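# Remove the cord from a bunch of flowers

## Task

Get the cord that is tied around the flowers off them, leaving the stems unbent and the blooms unsquashed.

## Robot and tools

Robot: two arms, left_arm and right_arm, each with a two-finger gripper. In the scene frame the left base sits near (+0.016, +0.341, 0) m and the right near (+0.021, -0.352, 0) m, each yawed very slightly. A two-camera stand is fixed behind them.

Scene frame: origin at table-top height, midway between the nominal bases; +x points out over the table, +z up, and left_arm is on the +y side. Arm names do not match left/right in images. Gripper axes: fingers point along the gripper's +z, and they open and close along its y. Reported hand position is the point between the pads, about 1 cm short of the tips. Printed positions and orientations can be off by a few cm, more at long reach.

execute_actions(actions, cameras): actions is a list of actions; each action is a table of up to 15 rows, one row per 1/30 s step, and a short table repeats its last row to fill 15. Every row holds 14 numbers in [-1, 1]: left dx, dy, dz, rx, ry, rz, opening, then the same seven for right. dx..rz are offsets along scene axes from that arm's Hand target as it stood when the action began; every row in the action counts from that same start, not from the prior row, and the next action starts fresh, so repeating an offset moves further. Scale: 1.0 = 0.6 m or 180 degrees; rx, ry, rz form one rotation vector, turning about the Hand target position. A translation longer than 1.0 may be shortened. Opening is absolute, not an offset: +1 fully open (0.094 m), -1 closed; writing 0 means half open, so repeat the current opening to leave a gripper alone. Six zero pose numbers re-command the present Hand target. cameras: list of names, ["all"], or []; images come by default only with an empty actions list. An empty list also reports the scene number and task.

move(target, speed, blend, opening_speed, grip_force, blocking, cameras): target is one 14-number row laid out as above, or a list of up to 15 such rows; every row is an offset from the same starting Hand targets, not chained. Each gripper follows a straight line, turning the short way; paths finish together, take at least 0.5 s and are cut at 10 s total. They do not avoid obstacles or the other arm, lag and overshoot more when fast. speed: m/s, 0.002 to 2.9, default 0.25 (turn rate limited to twice that in rad/s); one value or one per target. blend: corner rounding in m for lists, default 0 (full stop at each point). opening_speed: rate of opening change per second on the -1..1 scale, at least 0.2; use it to close gently. grip_force: per-pad limit, about 10 to 50 N, one value or one per arm; it persists, and low values close slowly. blocking=false returns after about 0.5 s while motion continues. The result adds a move: line with the outcome (done, off_target, moving, held, fault) and any limits (paced = pose clipped, held = steps withheld). done means within 10 mm and 2 degrees; neither done nor off_target tells you about contact.

wait(seconds 0 to 10, cameras): lets time run with commands held; returns early if a running move ends. stop(cameras): brakes a running move; fast moves need room. zoom_image(camera, region): region [x0, y0, x1, y1] in pixels of that camera's latest image, at most 504 by 504; cameras are cam_head_left, cam_head_right, cam_high, cam_low, cam_left_wrist, cam_right_wrist (each 672x504). finished_scene(scene): ends the current scene for good; scene is its number (1 to 2). Call it only once the cord is off and everything stays put without the robot.

Result lines: end_effector_position (m) and end_effector_quat_wxyz in the scene frame; Hand target (last commanded pose after clipping, the base for the next offsets); Tool commands; grip_measured (opening on the -1..1 scale; reads up to about 2.5 mm wide when empty, a few mm narrow when squeezing); Joint positions (last entry per arm is opening in m); joint velocities (may say within noise or be omitted); joint torques (include the arm's own weight, noisy, wrap at ±28 N m on joints 1 to 3); motor temperatures. Joint ranges (rad): waist -2.618..3.054, shoulder 0..3.142, elbow 0..3.142 (straight 2.901), wrist pitch and yaw -1.571..1.571, wrist roll -2.094..2.094.

Behaviour: each step the commanded orientation is limited to 40 degrees from the measured one. Friction and weight can leave a gripper a few cm short; another command, even all zeros, retries, or send the shortfall as an offset. Grip force climbs about 1 N per 0.001 below first touch and can jump to the full limit near 20 N, so on flowers set a low grip_force and close slowly with opening_speed. Release by commanding an opening well above grip_measured.

Avoid: the two grippers, housings or wrist cameras touching or pinching each other; wrist camera cables touching things; fast contacts, slams and pressing far past contact (also heats motors); paths near an arm's own base; anything falling or being left off the table; crushing blooms or bending stems. Objects may occasionally get a small nudge. Motor heat: MOTOR HOT appears at 75 °C, at 90 °C the arm folds and idles, at 100 °C it goes limp; rest arms and avoid long stretched holds.

Each tool is called as name(argument=value, ...), one argument or row to a line, values as JSON.

## Session

execute_actions(
  actions=[],
)

Scene clock: 0.00 s.
left_arm: end_effector_position=(+0.4175, +0.3156, +0.0959) grip_measured=+1.000 end_effector_quat_wxyz=(+0.591, +0.023, +0.806, +0.025) | right_arm: end_effector_position=(+0.4270, -0.3404, +0.1062) grip_measured=+1.000 end_effector_quat_wxyz=(+0.596, +0.024, +0.802, -0.015)
Joint positions: left_arm=[-0.108 1.596 0.363 0.926 -0.133 0.03 0.094] | right_arm=[0.078 1.567 0.385 0.886 0.135 0.045 0.094]
Joint velocities: within noise
Joint torques (N m): no reading
Motor temperatures (°C): left_arm=[22 24 25 26 25 24 24] | right_arm=[26 25 29 28 25 25 24]
Heat: left arm: 26 °C; right arm: 29 °C.
Hand target: left_arm +0.4204, +0.3153, +0.1034; +0.600, +0.022, +0.800, +0.024 | right_arm +0.4297, -0.3404, +0.1142; +0.605, +0.025, +0.795, -0.015
Tool commands: left_gripper/opening=+1.0 right_gripper/opening=+1.0

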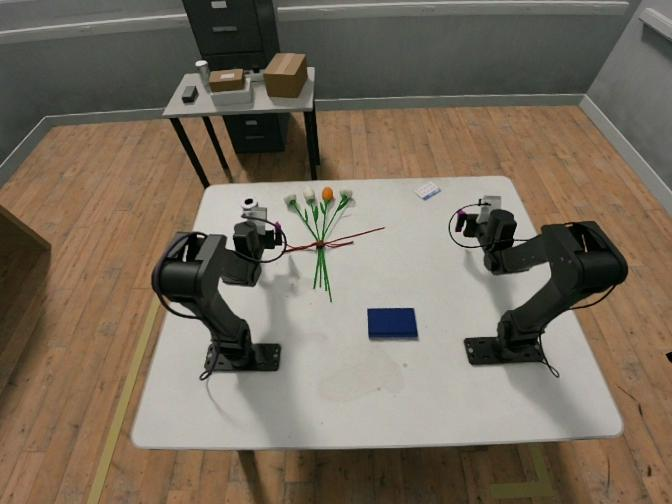

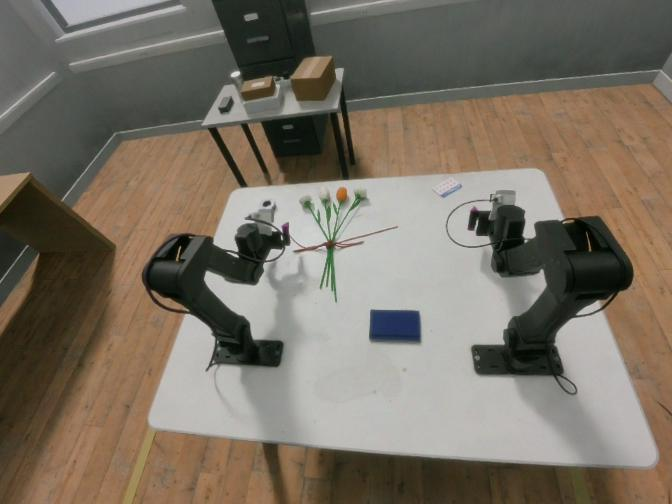

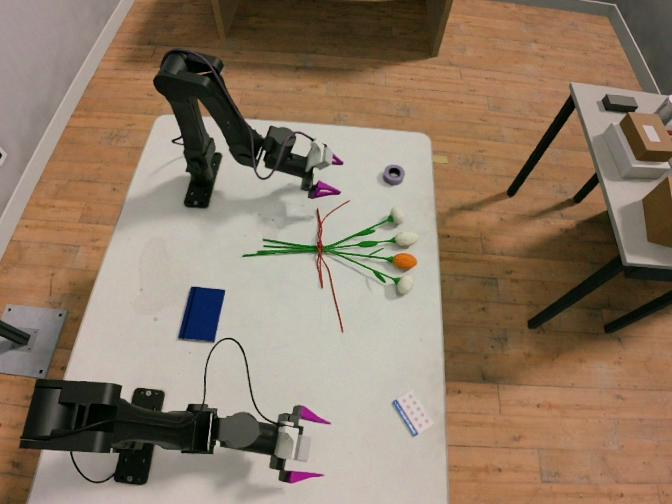

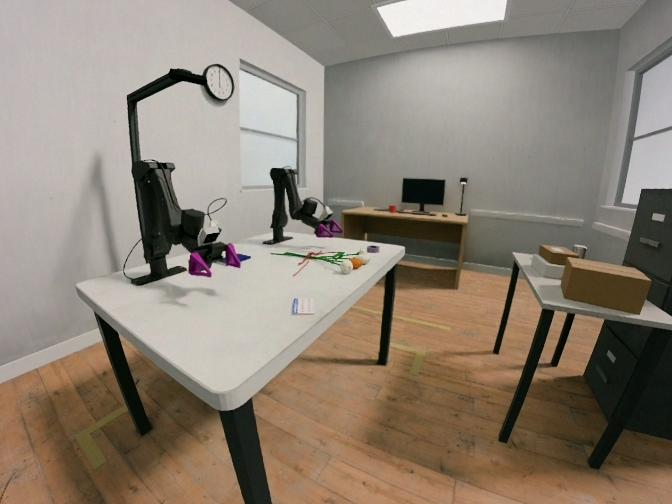

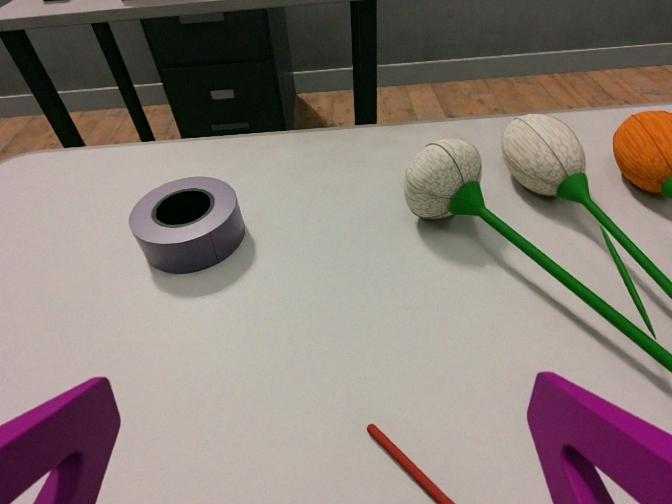

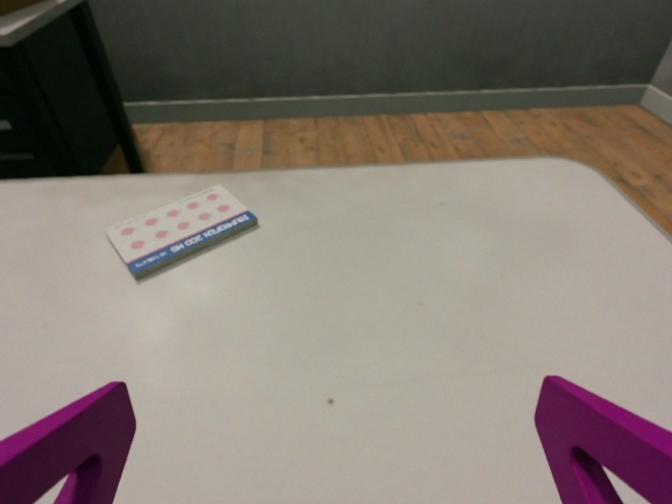

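zoom_image(
  camera="cam_high",
  region=[240, 180, 440, 340],
)

zoom_image(
  camera="cam_high",
  region=[295, 220, 355, 280],
)

zoom_image(
  camera="cam_head_left",
  region=[270, 180, 400, 310],
)

zoom_image(
  camera="cam_low",
  region=[265, 225, 385, 295],
)

Scaled by 2.520 from the camera's 672x504 image, which has a finer 960x720 frame.

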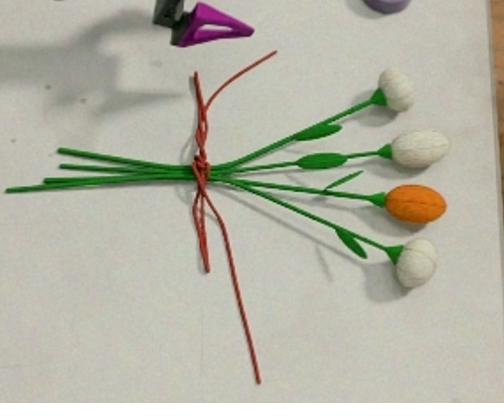

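Scaled by 8.400 from the camera's 672x504 image, which has a finer 960x720 frame.

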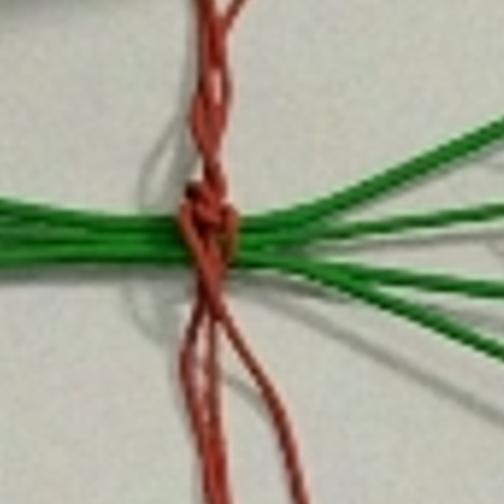

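Scaled by 3.877 from the camera's 672x504 image, which has a finer 960x720 frame.

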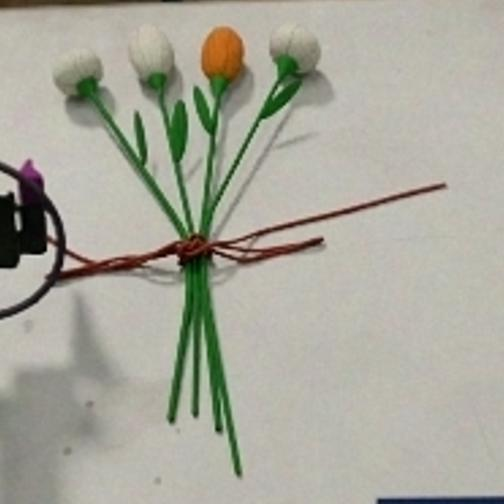

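Scaled by 4.200 from the camera's 672x504 image, which has a finer 960x720 frame.

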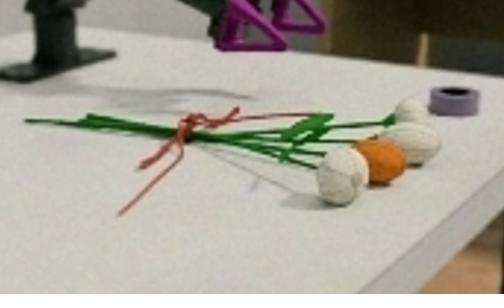

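move(
  target=[-0.05,-0.2,0.25,0,0.41,0,1,-0.05,0.36,0.2,0,0.41,0,1],
  cameras=["cam_high","cam_left_wrist","cam_right_wrist"],
)

Scene clock: 37.37 s.
left_arm: end_effector_position=(+0.3901, +0.1987, +0.2415) grip_measured=+1.000 end_effector_quat_wxyz=(+0.122, +0.036, +0.991, -0.033) | right_arm: end_effector_position=(+0.3968, -0.1276, +0.2370) grip_measured=+1.000 end_effector_quat_wxyz=(+0.139, +0.004, +0.989, +0.050)
Joint positions: left_arm=[-0.357 1.945 2.199 -1.574 -0.019 -0.301 0.094] | right_arm=[0.555 2.081 2.372 -1.572 0.064 0.561 0.094]
Joint torques (N m): left_arm=[-0.51 -9.2 7.97 0.44 0.05 -0.08] | right_arm=[-0.05 -7.43 6.71 1.06 0 0.04]
Motor temperatures (°C): left_arm=[22 25 26 33 25 24 24] | right_arm=[26 26 30 33 25 25 24]
Heat: left arm: 33 °C; right arm: 33 °C.
Hand target: left_arm +0.3905, +0.1954, +0.2533; -0.001, +0.032, +0.999, +0.006 | right_arm +0.3997, -0.1245, +0.2342; +0.007, +0.011, +1.000, -0.027
Off the commanded pose: left_arm 0.012 m, 15 deg | right_arm 0.005 m, 18 deg.
joint sent to its limit (left arm) — joint 4 (wrist pitch), lower limit. The joint targets are off in orientation, not in position.
joint sent to its limit (right arm) — joint 4 (wrist pitch), lower limit. The joint targets are off in orientation, not in position.
move: off_target (left_arm, right_arm)
Images, in order (width x height): cam_high 672x504, cam_left_wrist 672x504, cam_right_wrist 672x504.

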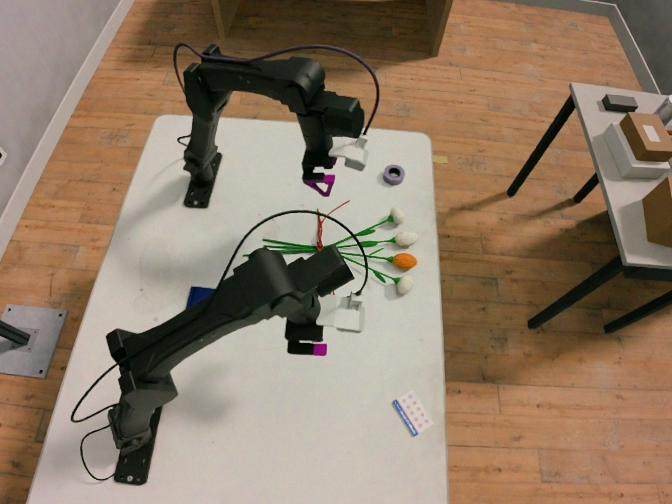

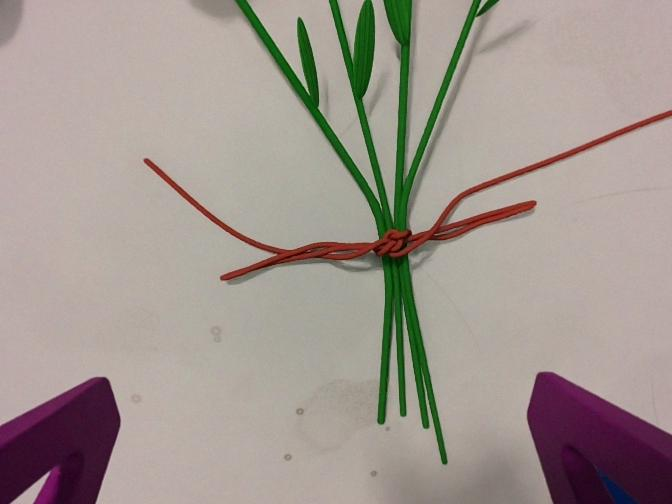

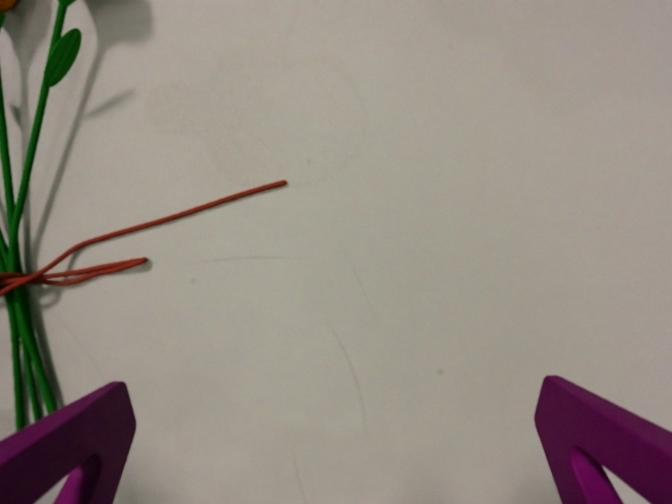

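move(
  target=[0.08,0.08,-0.18,0,0,0.3,0,0.03,0.08,-0.18,0,0,-0.41,0],
  cameras=["all"],
)

Scene clock: 67.07 s.
left_arm: end_effector_position=(+0.4326, +0.2420, +0.1437) grip_measured=+0.002 end_effector_quat_wxyz=(+0.009, -0.417, +0.909, -0.005) | right_arm: end_effector_position=(+0.4140, -0.0772, +0.1319) grip_measured=+0.002 end_effector_quat_wxyz=(+0.015, +0.604, +0.795, +0.050)
Joint positions: left_arm=[-0.22 2.223 2.246 -1.574 -0.004 -1.099 0.047] | right_arm=[0.6 2.409 2.517 -1.573 -0.003 1.906 0.047]
Joint torques (N m): left_arm=[0.47 -9.54 8.42 -0.01 -0.02 -0.1] | right_arm=[-0.38 -9.42 6.9 0.73 -0.02 0.02]
Heat: left arm: 29 °C; right arm: 30 °C.
Hand target: left_arm +0.4384, +0.2433, +0.1454; -0.003, -0.425, +0.905, +0.005 | right_arm +0.4176, -0.0763, +0.1262; -0.011, +0.609, +0.793, -0.026
Off the commanded pose: left_arm 0.006 m, 2 deg | right_arm 0.007 m, 9 deg.
joint sent to its limit (left arm) — joint 4 (wrist pitch), lower limit. The joint targets still meet the commanded pose.
joint sent to its limit (right arm) — joint 4 (wrist pitch), lower limit. The joint targets are off in orientation, not in position.
move: off_target (right_arm)

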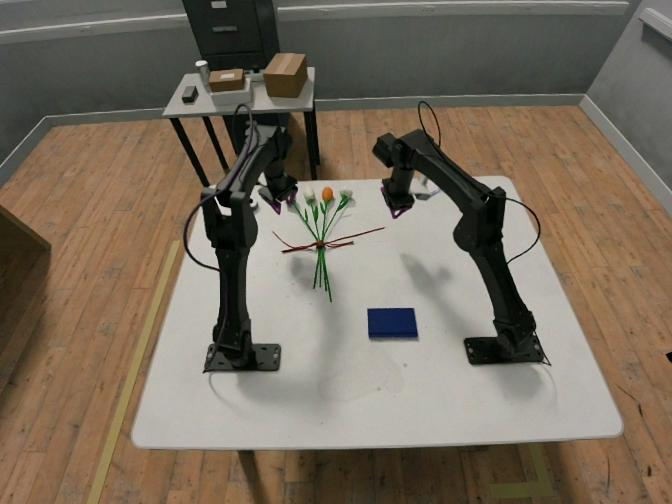

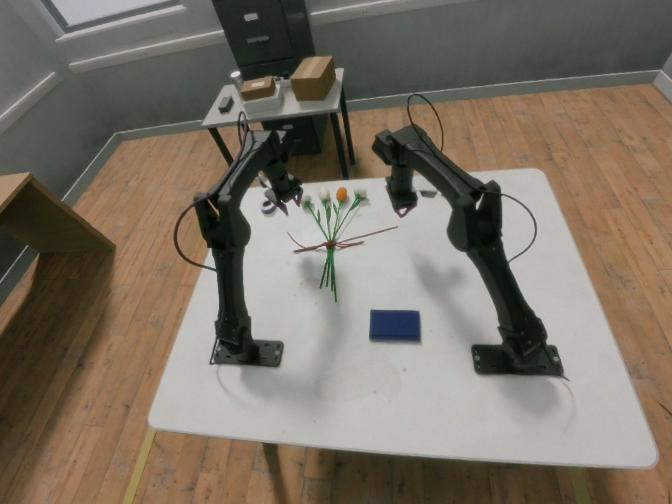

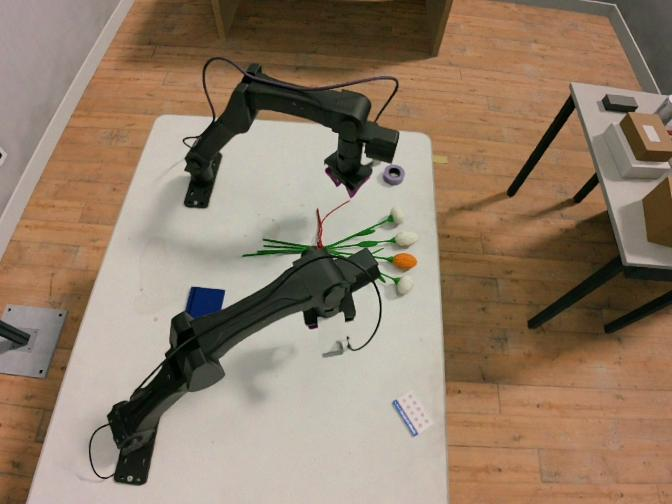

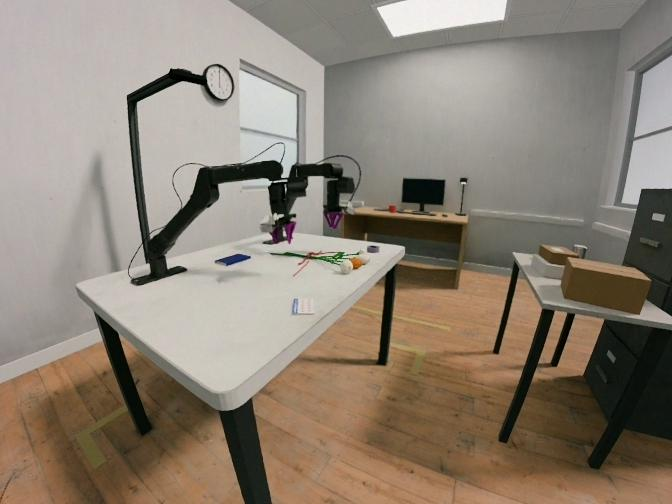

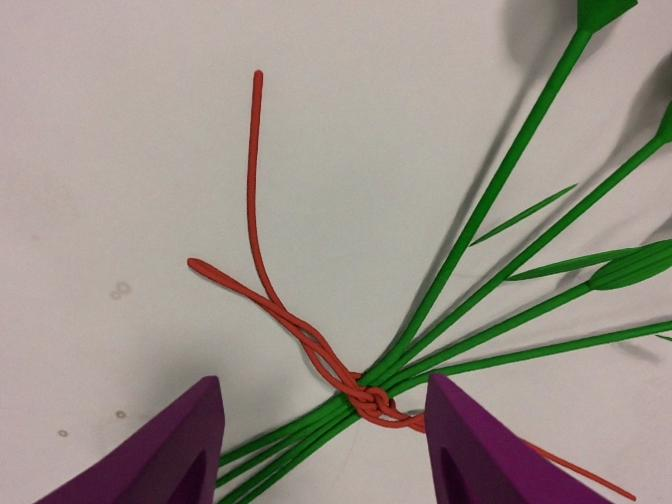

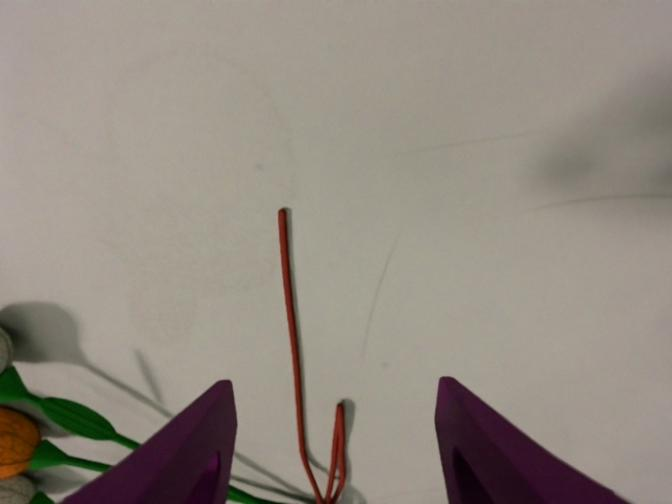

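move(
  target=[0.0,0.1,-0.117,0,0,0,0,0.05,0,-0.09,0,0,0,0],
  cameras=["all"],
)

Scene clock: 88.67 s.
left_arm: end_effector_position=(+0.4380, +0.3046, +0.0692) grip_measured=+0.002 end_effector_quat_wxyz=(-0.014, -0.430, +0.902, +0.009) | right_arm: end_effector_position=(+0.4455, -0.0771, +0.0755) grip_measured=+0.002 end_effector_quat_wxyz=(+0.009, +0.611, +0.791, +0.031)
Joint positions: left_arm=[-0.072 2.223 1.947 -1.328 -0.002 -0.98 0.047] | right_arm=[0.563 2.623 2.69 -1.572 -0.005 1.886 0.047]
Joint torques (N m): left_arm=[-0.29 -12.53 4.83 0.12 -0.04 0.11] | right_arm=[-0.13 -11.14 6.78 0.64 0.02 -0.08]
Motor temperatures (°C): left_arm=[22 30 28 28 25 24 24] | right_arm=[26 28 31 29 25 25 24]
Heat: left arm: 30 °C; right arm: 31 °C.
Hand target: left_arm +0.4384, +0.3033, +0.0752; -0.003, -0.425, +0.905, +0.005 | right_arm +0.4477, -0.0764, +0.0724; -0.011, +0.609, +0.793, -0.025
Off the commanded pose: left_arm 0.006 m, 1 deg | right_arm 0.004 m, 7 deg.
joint sent to its limit (right arm) — joint 4 (wrist pitch), lower limit. The joint targets are off in orientation, not in position.
move: off_target (right_arm)

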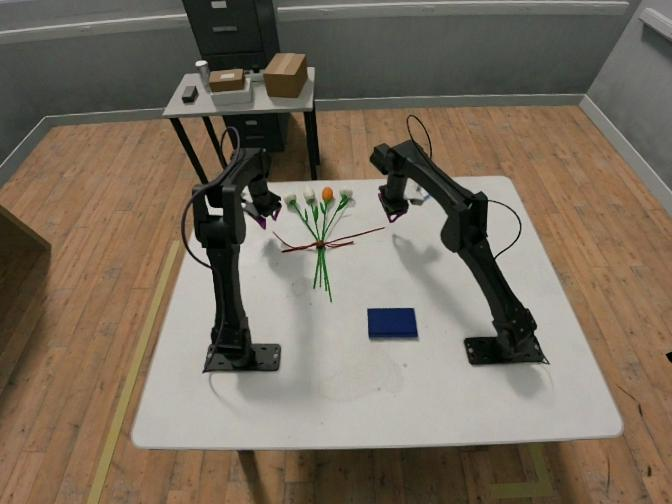

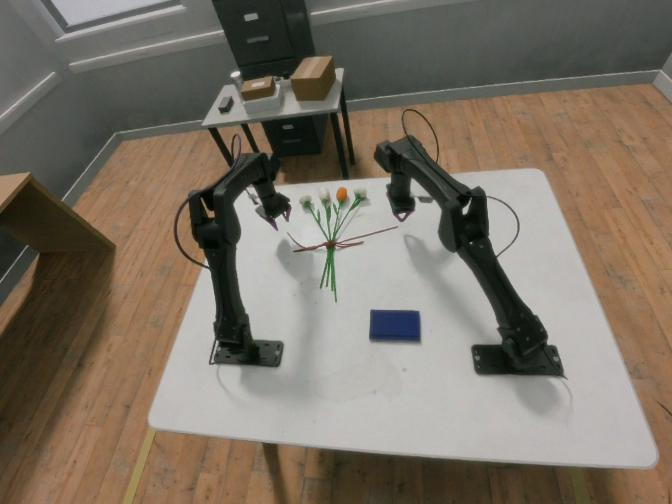

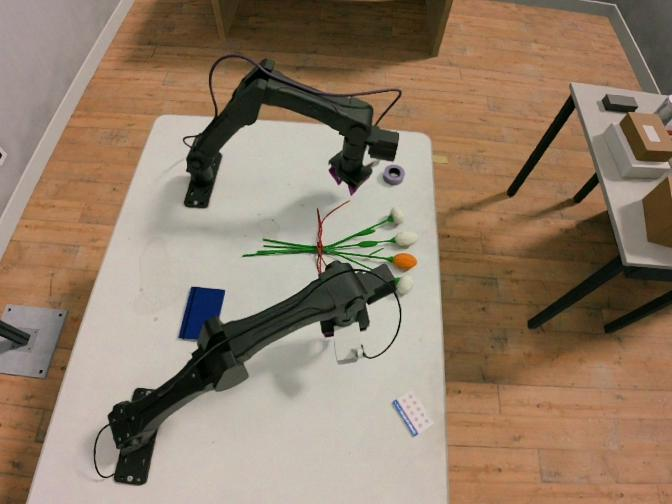

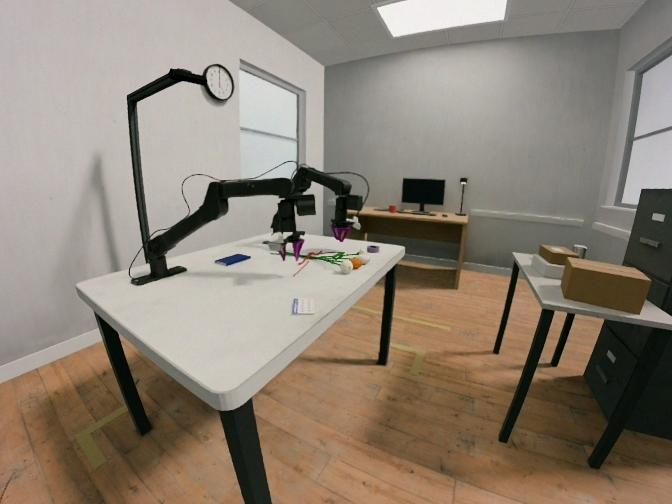

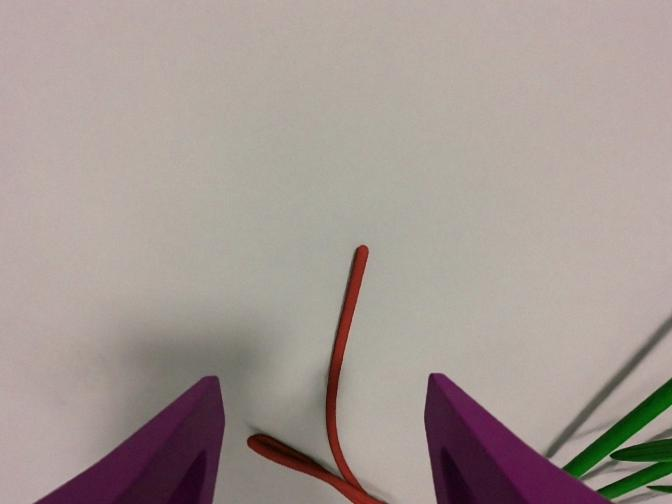

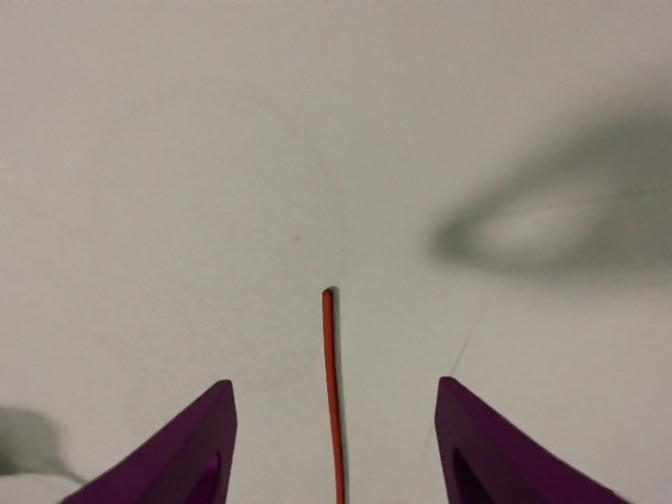

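move(
  target=[0.0,0,-0.067,0,0,0,0,-0.005,0.02,-0.062,0,0,0,0],
  cameras=["cam_left_wrist","cam_right_wrist","cam_low"],
)

zoom_image(
  camera="cam_low",
  region=[260, 190, 400, 290],
)

Scene clock: 97.43 s.
left_arm: end_effector_position=(+0.4381, +0.3046, +0.0353) grip_measured=+0.002 end_effector_quat_wxyz=(-0.007, -0.430, +0.903, +0.005) | right_arm: end_effector_position=(+0.4439, -0.0660, +0.0405) grip_measured=+0.002 end_effector_quat_wxyz=(+0.001, +0.608, +0.794, +0.012)
Joint positions: left_arm=[-0.072 2.223 1.813 -1.179 -0.002 -0.98 0.047] | right_arm=[0.583 2.727 2.751 -1.572 -0.005 1.896 0.047]
Joint torques (N m): left_arm=[-0.49 -11.32 5.05 0.12 -0.04 0.11] | right_arm=[0.1 -11.18 6.89 0.55 0 0.06]
Heat: left arm: 32 °C; right arm: 31 °C.
Hand target: left_arm +0.4384, +0.3033, +0.0350; -0.003, -0.425, +0.905, +0.005 | right_arm +0.4446, -0.0643, +0.0352; -0.011, +0.609, +0.793, -0.025
Off the commanded pose: left_arm 0.001 m, 1 deg | right_arm 0.006 m, 4 deg.
joint sent to its limit (right arm) — joint 4 (wrist pitch), lower limit. The joint targets are off in orientation, not in position.
move: off_target (right_arm)
Images, in order (width x height): cam_low 672x504, cam_left_wrist 672x504, cam_right_wrist 672x504.

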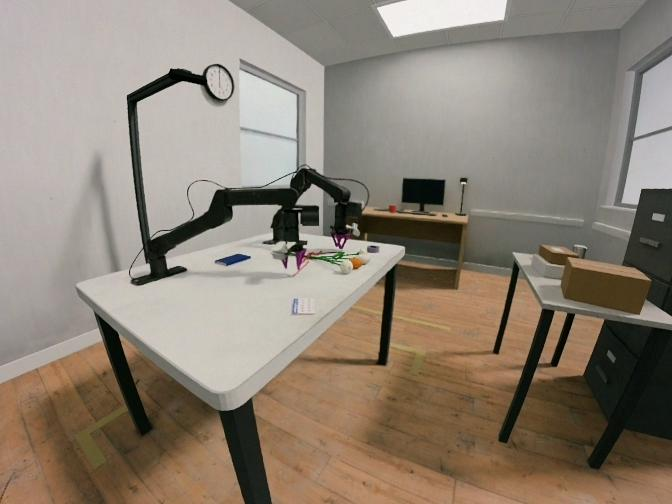

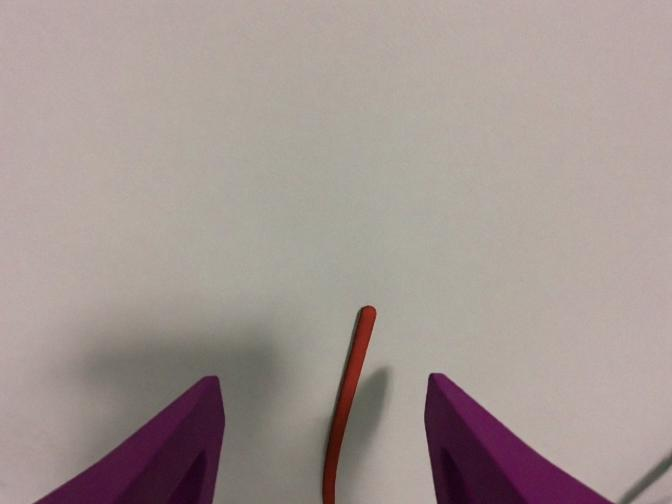

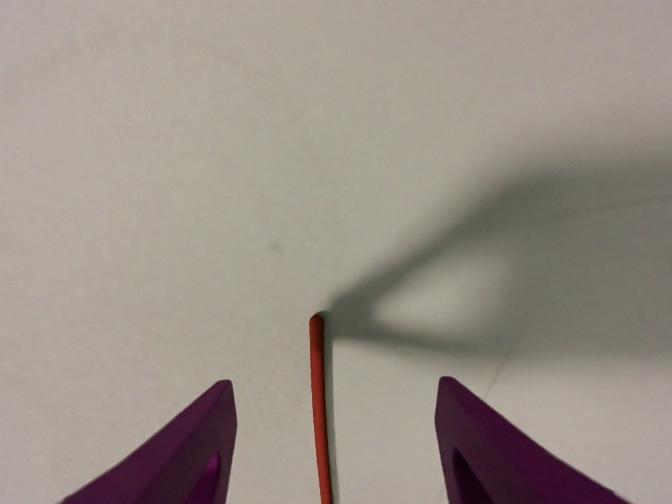

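Scaled by 3.600 from the camera's 672x504 image, which has a finer 960x720 frame.

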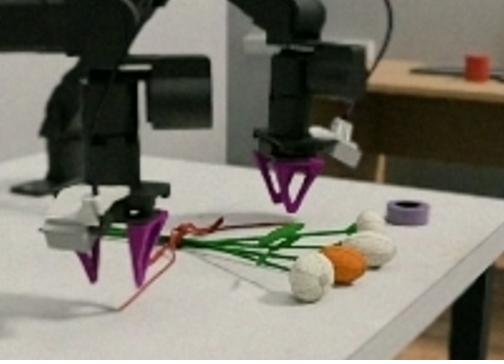

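move(
  target=[0.0,0,-0.023,0,0,0,0,0.003,0.022,-0.04,0,0,0,0],
  speed=0.06,
  cameras=["cam_left_wrist","cam_right_wrist","cam_low"],
)

zoom_image(
  camera="cam_low",
  region=[260, 190, 400, 290],
)

Scene clock: 107.83 s.
left_arm: end_effector_position=(+0.4393, +0.3045, +0.0262) grip_measured=+0.002 end_effector_quat_wxyz=(-0.002, -0.430, +0.903, +0.002) | right_arm: end_effector_position=(+0.4469, -0.0540, +0.0202) grip_measured=+0.002 end_effector_quat_wxyz=(+0.002, +0.609, +0.793, +0.014)
Joint positions: left_arm=[-0.072 2.223 1.776 -1.131 -0.002 -0.98 0.047] | right_arm=[0.599 2.814 2.843 -1.572 -0.005 1.915 0.047]
Joint torques (N m): left_arm=[-0.51 -10.47 5.08 0.17 -0.04 0.09] | right_arm=[0.28 -10.86 6.93 0.59 -0.01 0.06]
Heat: left arm: 33 °C; right arm: 32 °C.
Hand target: left_arm +0.4384, +0.3033, +0.0212; -0.003, -0.425, +0.905, +0.005 | right_arm +0.4465, -0.0512, +0.0111; -0.011, +0.609, +0.793, -0.025
Off the commanded pose: left_arm 0.005 m, 1 deg | right_arm 0.010 m, 5 deg.
elbow stopped short (right arm): the move would have taken joint 3 (elbow) straighter than the controller allows.
move: off_target (right_arm)
Images, in order (width x height): cam_low 672x504, cam_left_wrist 672x504, cam_right_wrist 672x504.

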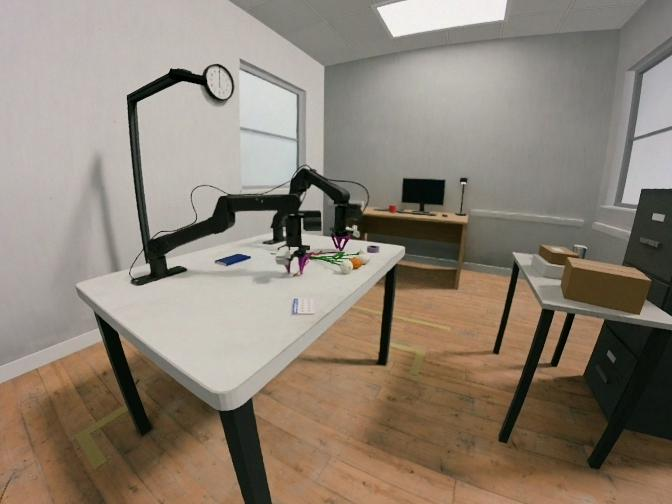

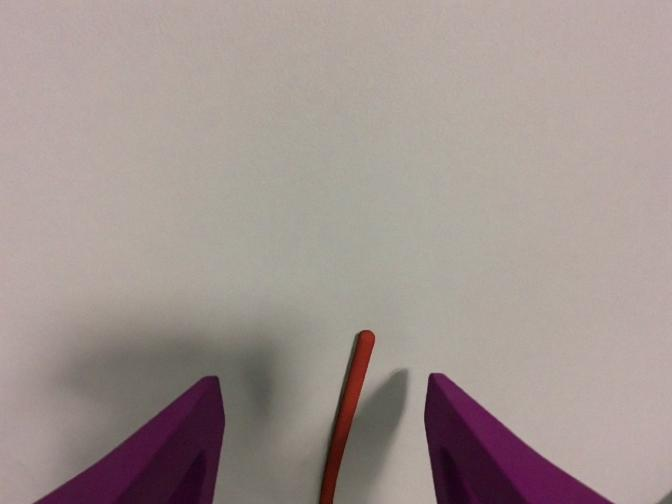

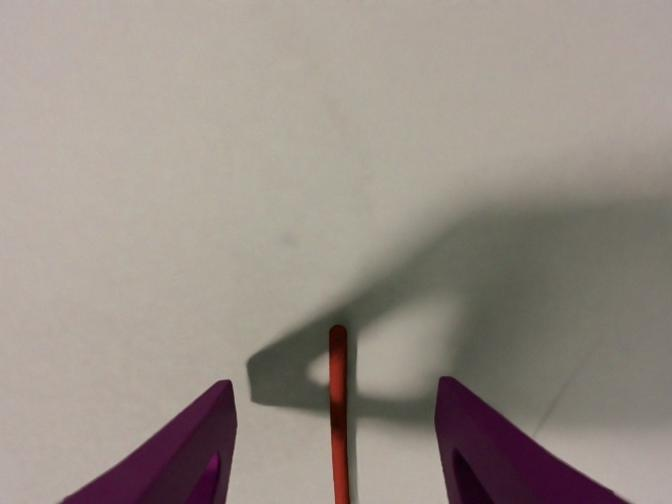

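Scaled by 3.600 from the camera's 672x504 image, which has a finer 960x720 frame.

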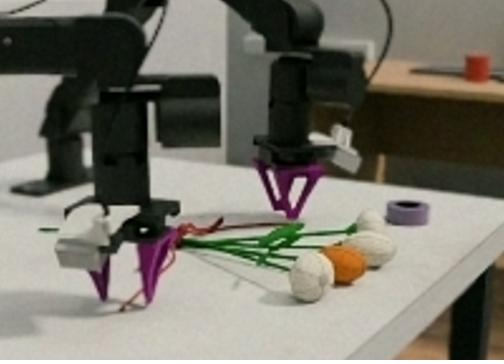

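move(
  target=[0.0,0,-0.005,0,0,0,0,0.0,0.0,-0.006,0.045,-0.06,0,0],
  speed=0.06,
  cameras=["cam_left_wrist","cam_right_wrist","cam_low"],
)

zoom_image(
  camera="cam_low",
  region=[260, 190, 400, 290],
)

Scene clock: 121.37 s.
left_arm: end_effector_position=(+0.4399, +0.3044, +0.0245) grip_measured=+0.002 end_effector_quat_wxyz=(-0.001, -0.430, +0.903, +0.001) | right_arm: end_effector_position=(+0.4460, -0.0526, +0.0172) grip_measured=+0.001 end_effector_quat_wxyz=(+0.020, +0.606, +0.791, +0.086)
Joint positions: left_arm=[-0.072 2.223 1.769 -1.12 -0.002 -0.98 0.047] | right_arm=[0.599 2.46 2.136 -1.071 -0.015 1.915 0.047]
Joint torques (N m): left_arm=[-0.55 -10.22 5.09 0.19 -0.04 0.12] | right_arm=[0.06 -11.75 3.36 1.38 -0.01 0.02]
Heat: left arm: 33 °C; right arm: 31 °C.
Hand target: left_arm +0.4385, +0.3033, +0.0183; -0.003, -0.425, +0.905, +0.005 | right_arm +0.4466, -0.0512, +0.0075; +0.021, +0.607, +0.790, +0.088
Off the commanded pose: left_arm 0.007 m, 1 deg | right_arm 0.010 m, 0 deg.
move: done
Images, in order (width x height): cam_low 672x504, cam_left_wrist 672x504, cam_right_wrist 672x504.

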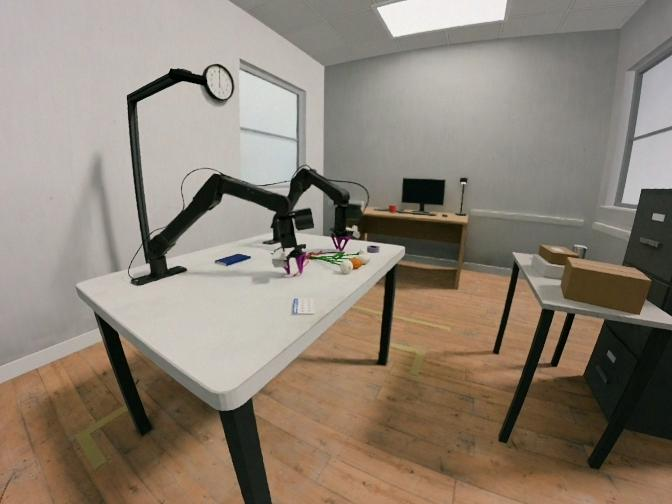

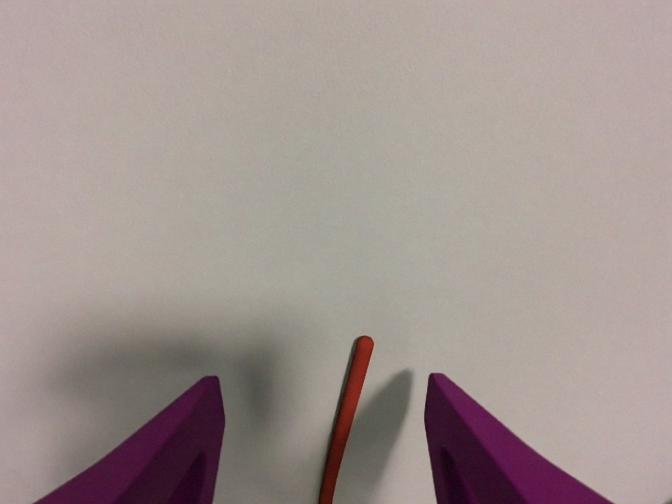

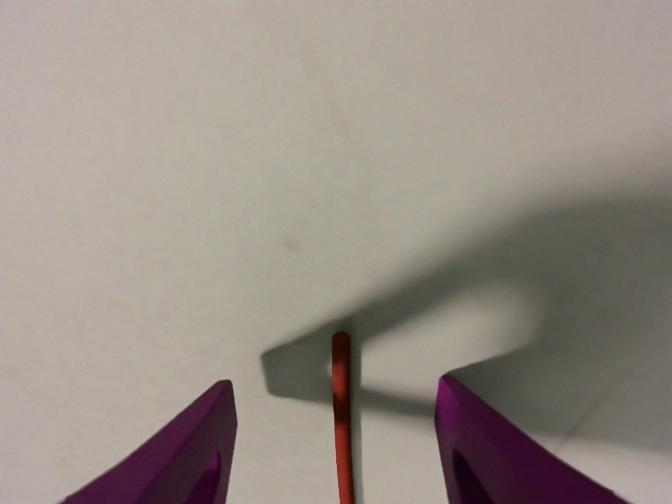

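Scaled by 3.600 from the camera's 672x504 image, which has a finer 960x720 frame.

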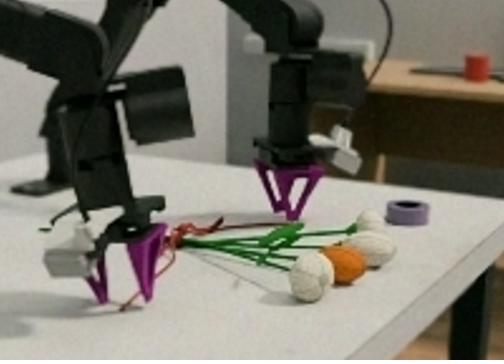

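move(
  target=[0.0,0,-0.005,0,0,0,-0.7,0.0,0.003,-0.013,0,0,0,-0.6],
  speed=0.04,
  opening_speed=0.5,
  cameras=["cam_left_wrist","cam_right_wrist","cam_low"],
)

zoom_image(
  camera="cam_low",
  region=[260, 190, 400, 290],
)

Scene clock: 135.30 s.
left_arm: end_effector_position=(+0.4399, +0.3044, +0.0225) grip_measured=-0.698 end_effector_quat_wxyz=(+0.000, -0.430, +0.903, +0.001) | right_arm: end_effector_position=(+0.4443, -0.0520, +0.0150) grip_measured=-0.598 end_effector_quat_wxyz=(+0.016, +0.606, +0.790, +0.087)
Joint positions: left_arm=[-0.072 2.223 1.761 -1.11 -0.002 -0.98 0.014] | right_arm=[0.599 2.455 2.119 -1.059 -0.023 1.917 0.019]
Joint torques (N m): left_arm=[-0.38 -10.15 5.05 0.17 -0.06 0.08] | right_arm=[0.29 -10.73 3.47 1.51 0.1 0.03]
Heat: left arm: 33 °C; right arm: 30 °C.
Hand target: left_arm +0.4384, +0.3033, +0.0152; -0.003, -0.425, +0.905, +0.005 | right_arm +0.4465, -0.0495, -0.0004; +0.021, +0.606, +0.790, +0.088
Off the commanded pose: left_arm 0.007 m, 1 deg | right_arm 0.016 m, 1 deg.
move: off_target (right_arm)
Images, in order (width x height): cam_low 672x504, cam_left_wrist 672x504, cam_right_wrist 672x504.

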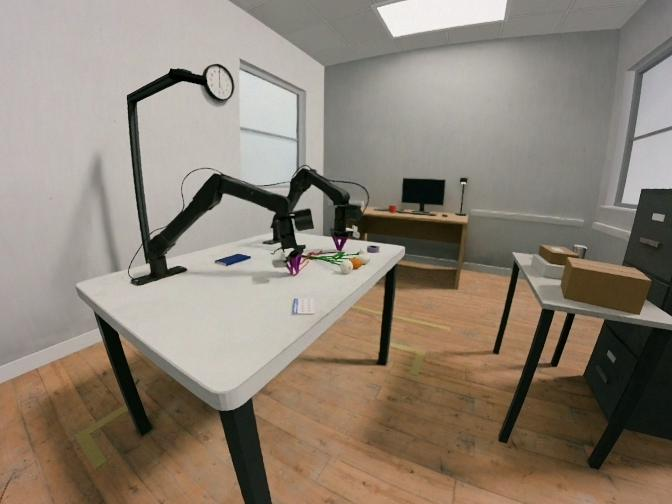

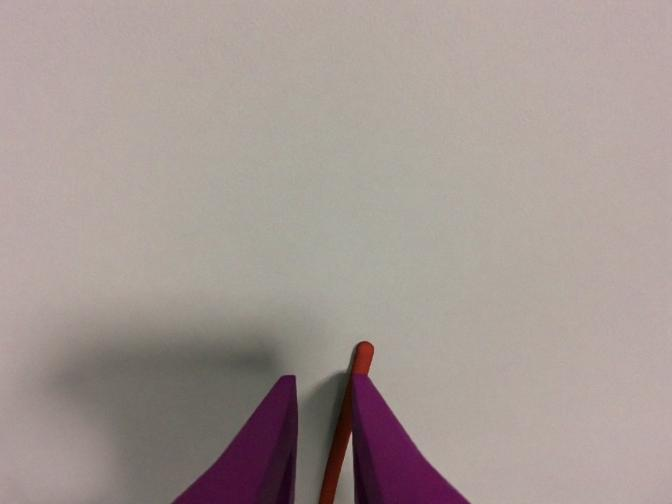

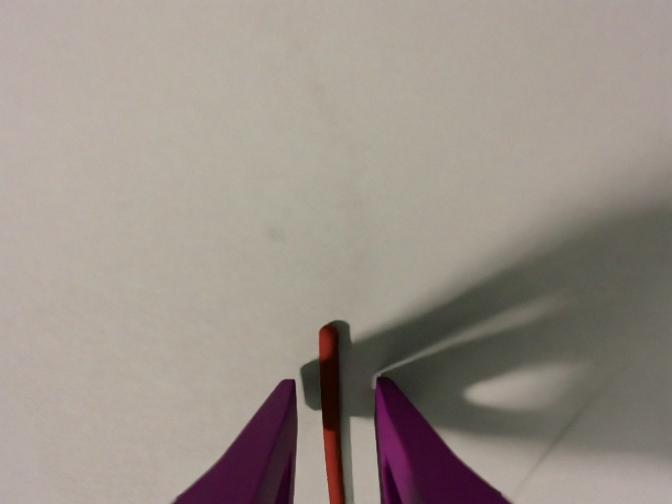

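Scaled by 3.600 from the camera's 672x504 image, which has a finer 960x720 frame.

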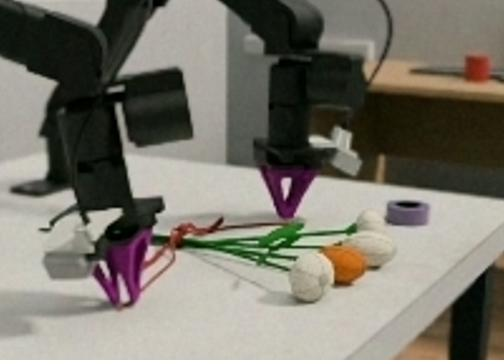

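move(
  target=[0.0,0,0,0,0,0,-0.7,-0.003,0.003,0.008,-0.014,0.048,0,-0.6],
  speed=0.04,
  cameras=["cam_left_wrist","cam_right_wrist"],
)

Scene clock: 148.60 s.
left_arm: end_effector_position=(+0.4399, +0.3044, +0.0225) grip_measured=-0.698 end_effector_quat_wxyz=(+0.000, -0.430, +0.903, +0.001) | right_arm: end_effector_position=(+0.4455, -0.0441, +0.0160) grip_measured=-0.598 end_effector_quat_wxyz=(-0.020, +0.609, +0.792, +0.038)
Joint positions: left_arm=[-0.072 2.223 1.761 -1.11 -0.002 -0.98 0.014] | right_arm=[0.597 2.707 2.61 -1.413 -0.061 1.917 0.019]
Joint torques (N m): left_arm=[-0.46 -10.19 5.03 0.17 -0.05 0.08] | right_arm=[-0.55 -10.4 7.09 0.5 -0.08 -0.05]
Heat: left arm: 33 °C; right arm: 30 °C.
Hand target: left_arm +0.4384, +0.3033, +0.0152; -0.003, -0.425, +0.905, +0.005 | right_arm +0.4447, -0.0476, +0.0045; -0.025, +0.611, +0.791, +0.025
Off the commanded pose: left_arm 0.007 m, 1 deg | right_arm 0.012 m, 2 deg.
move: off_target (right_arm)
Images, in order (width x height): cam_left_wrist 672x504, cam_right_wrist 672x504.

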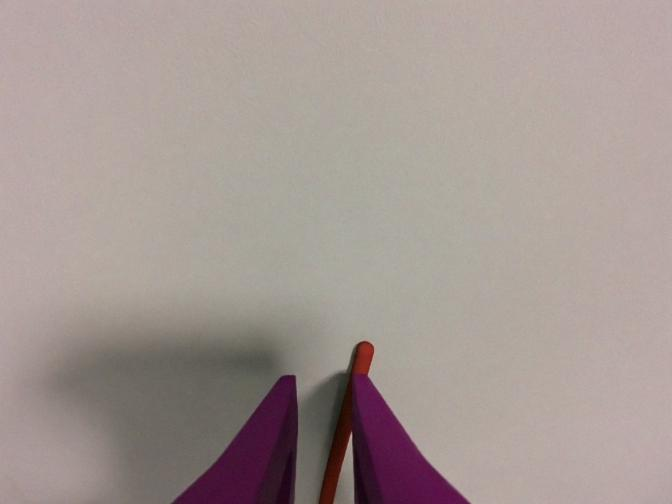

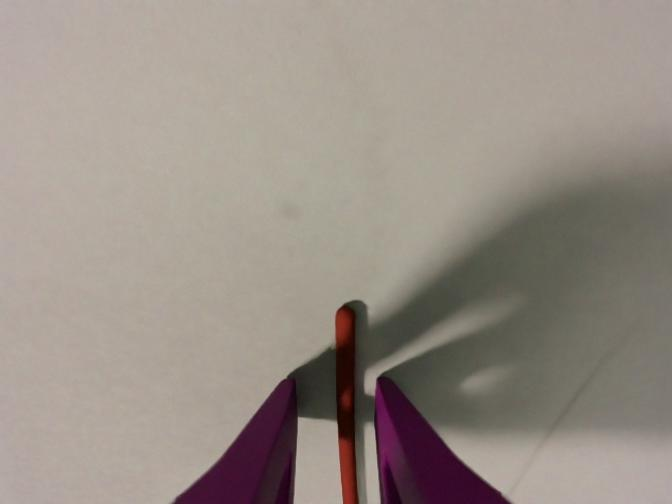

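move(
  target=[
    [0,0,-0.005,0,0,0,-0.7,0,0,-0.006,0,0,0,-0.6],
    [0,0,-0.005,0,0,0,-1,0,0,-0.006,0,0,0,-1],
  ],
  speed=0.04,
  opening_speed=0.3,
  grip_force=40,
  cameras=["cam_left_wrist","cam_right_wrist"],
)

Scene clock: 157.17 s.
left_arm: end_effector_position=(+0.4403, +0.3044, +0.0207) grip_measured=-0.974 end_effector_quat_wxyz=(+0.001, -0.430, +0.903, +0.000) | right_arm: end_effector_position=(+0.4453, -0.0441, +0.0160) grip_measured=-0.941 end_effector_quat_wxyz=(-0.020, +0.609, +0.792, +0.038)
Joint positions: left_arm=[-0.072 2.223 1.754 -1.099 -0.002 -0.98 0.001] | right_arm=[0.597 2.707 2.61 -1.413 -0.061 1.917 0.003]
Joint torques (N m): left_arm=[-0.44 -9.87 4.98 0.19 -0.06 0.1] | right_arm=[-0.54 -10.55 5.63 0.67 -0.08 -0.05]
Heat: left arm: 33 °C; right arm: 31 °C.
Hand target: left_arm +0.4385, +0.3033, +0.0123; -0.003, -0.425, +0.905, +0.005 | right_arm +0.4447, -0.0476, +0.0009; -0.025, +0.611, +0.791, +0.025
Off the commanded pose: left_arm 0.009 m, 1 deg | right_arm 0.016 m, 2 deg.
grip_force (N): 40, 40
move: off_target (right_arm); target 2's new opening was sent with right_arm's hand 0.016 m and 2 deg from that target
Images, in order (width x height): cam_left_wrist 672x504, cam_right_wrist 672x504.

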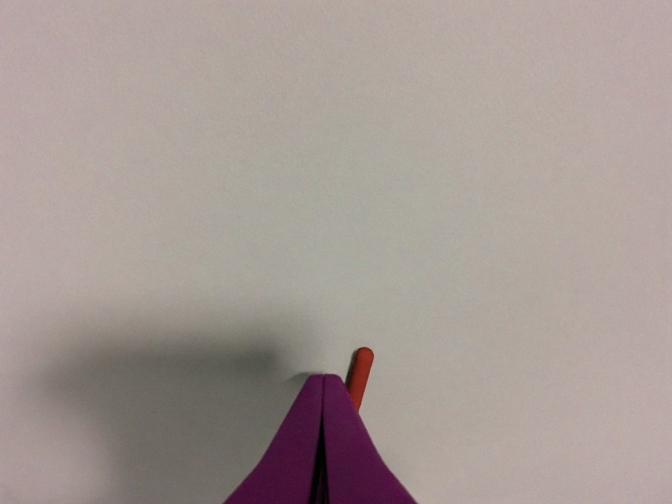

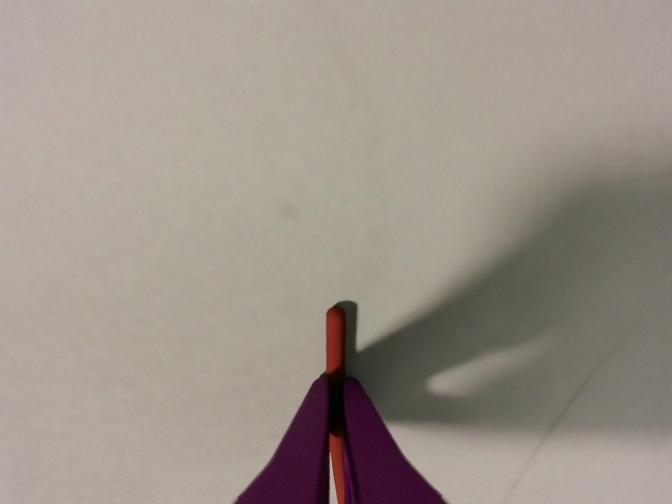

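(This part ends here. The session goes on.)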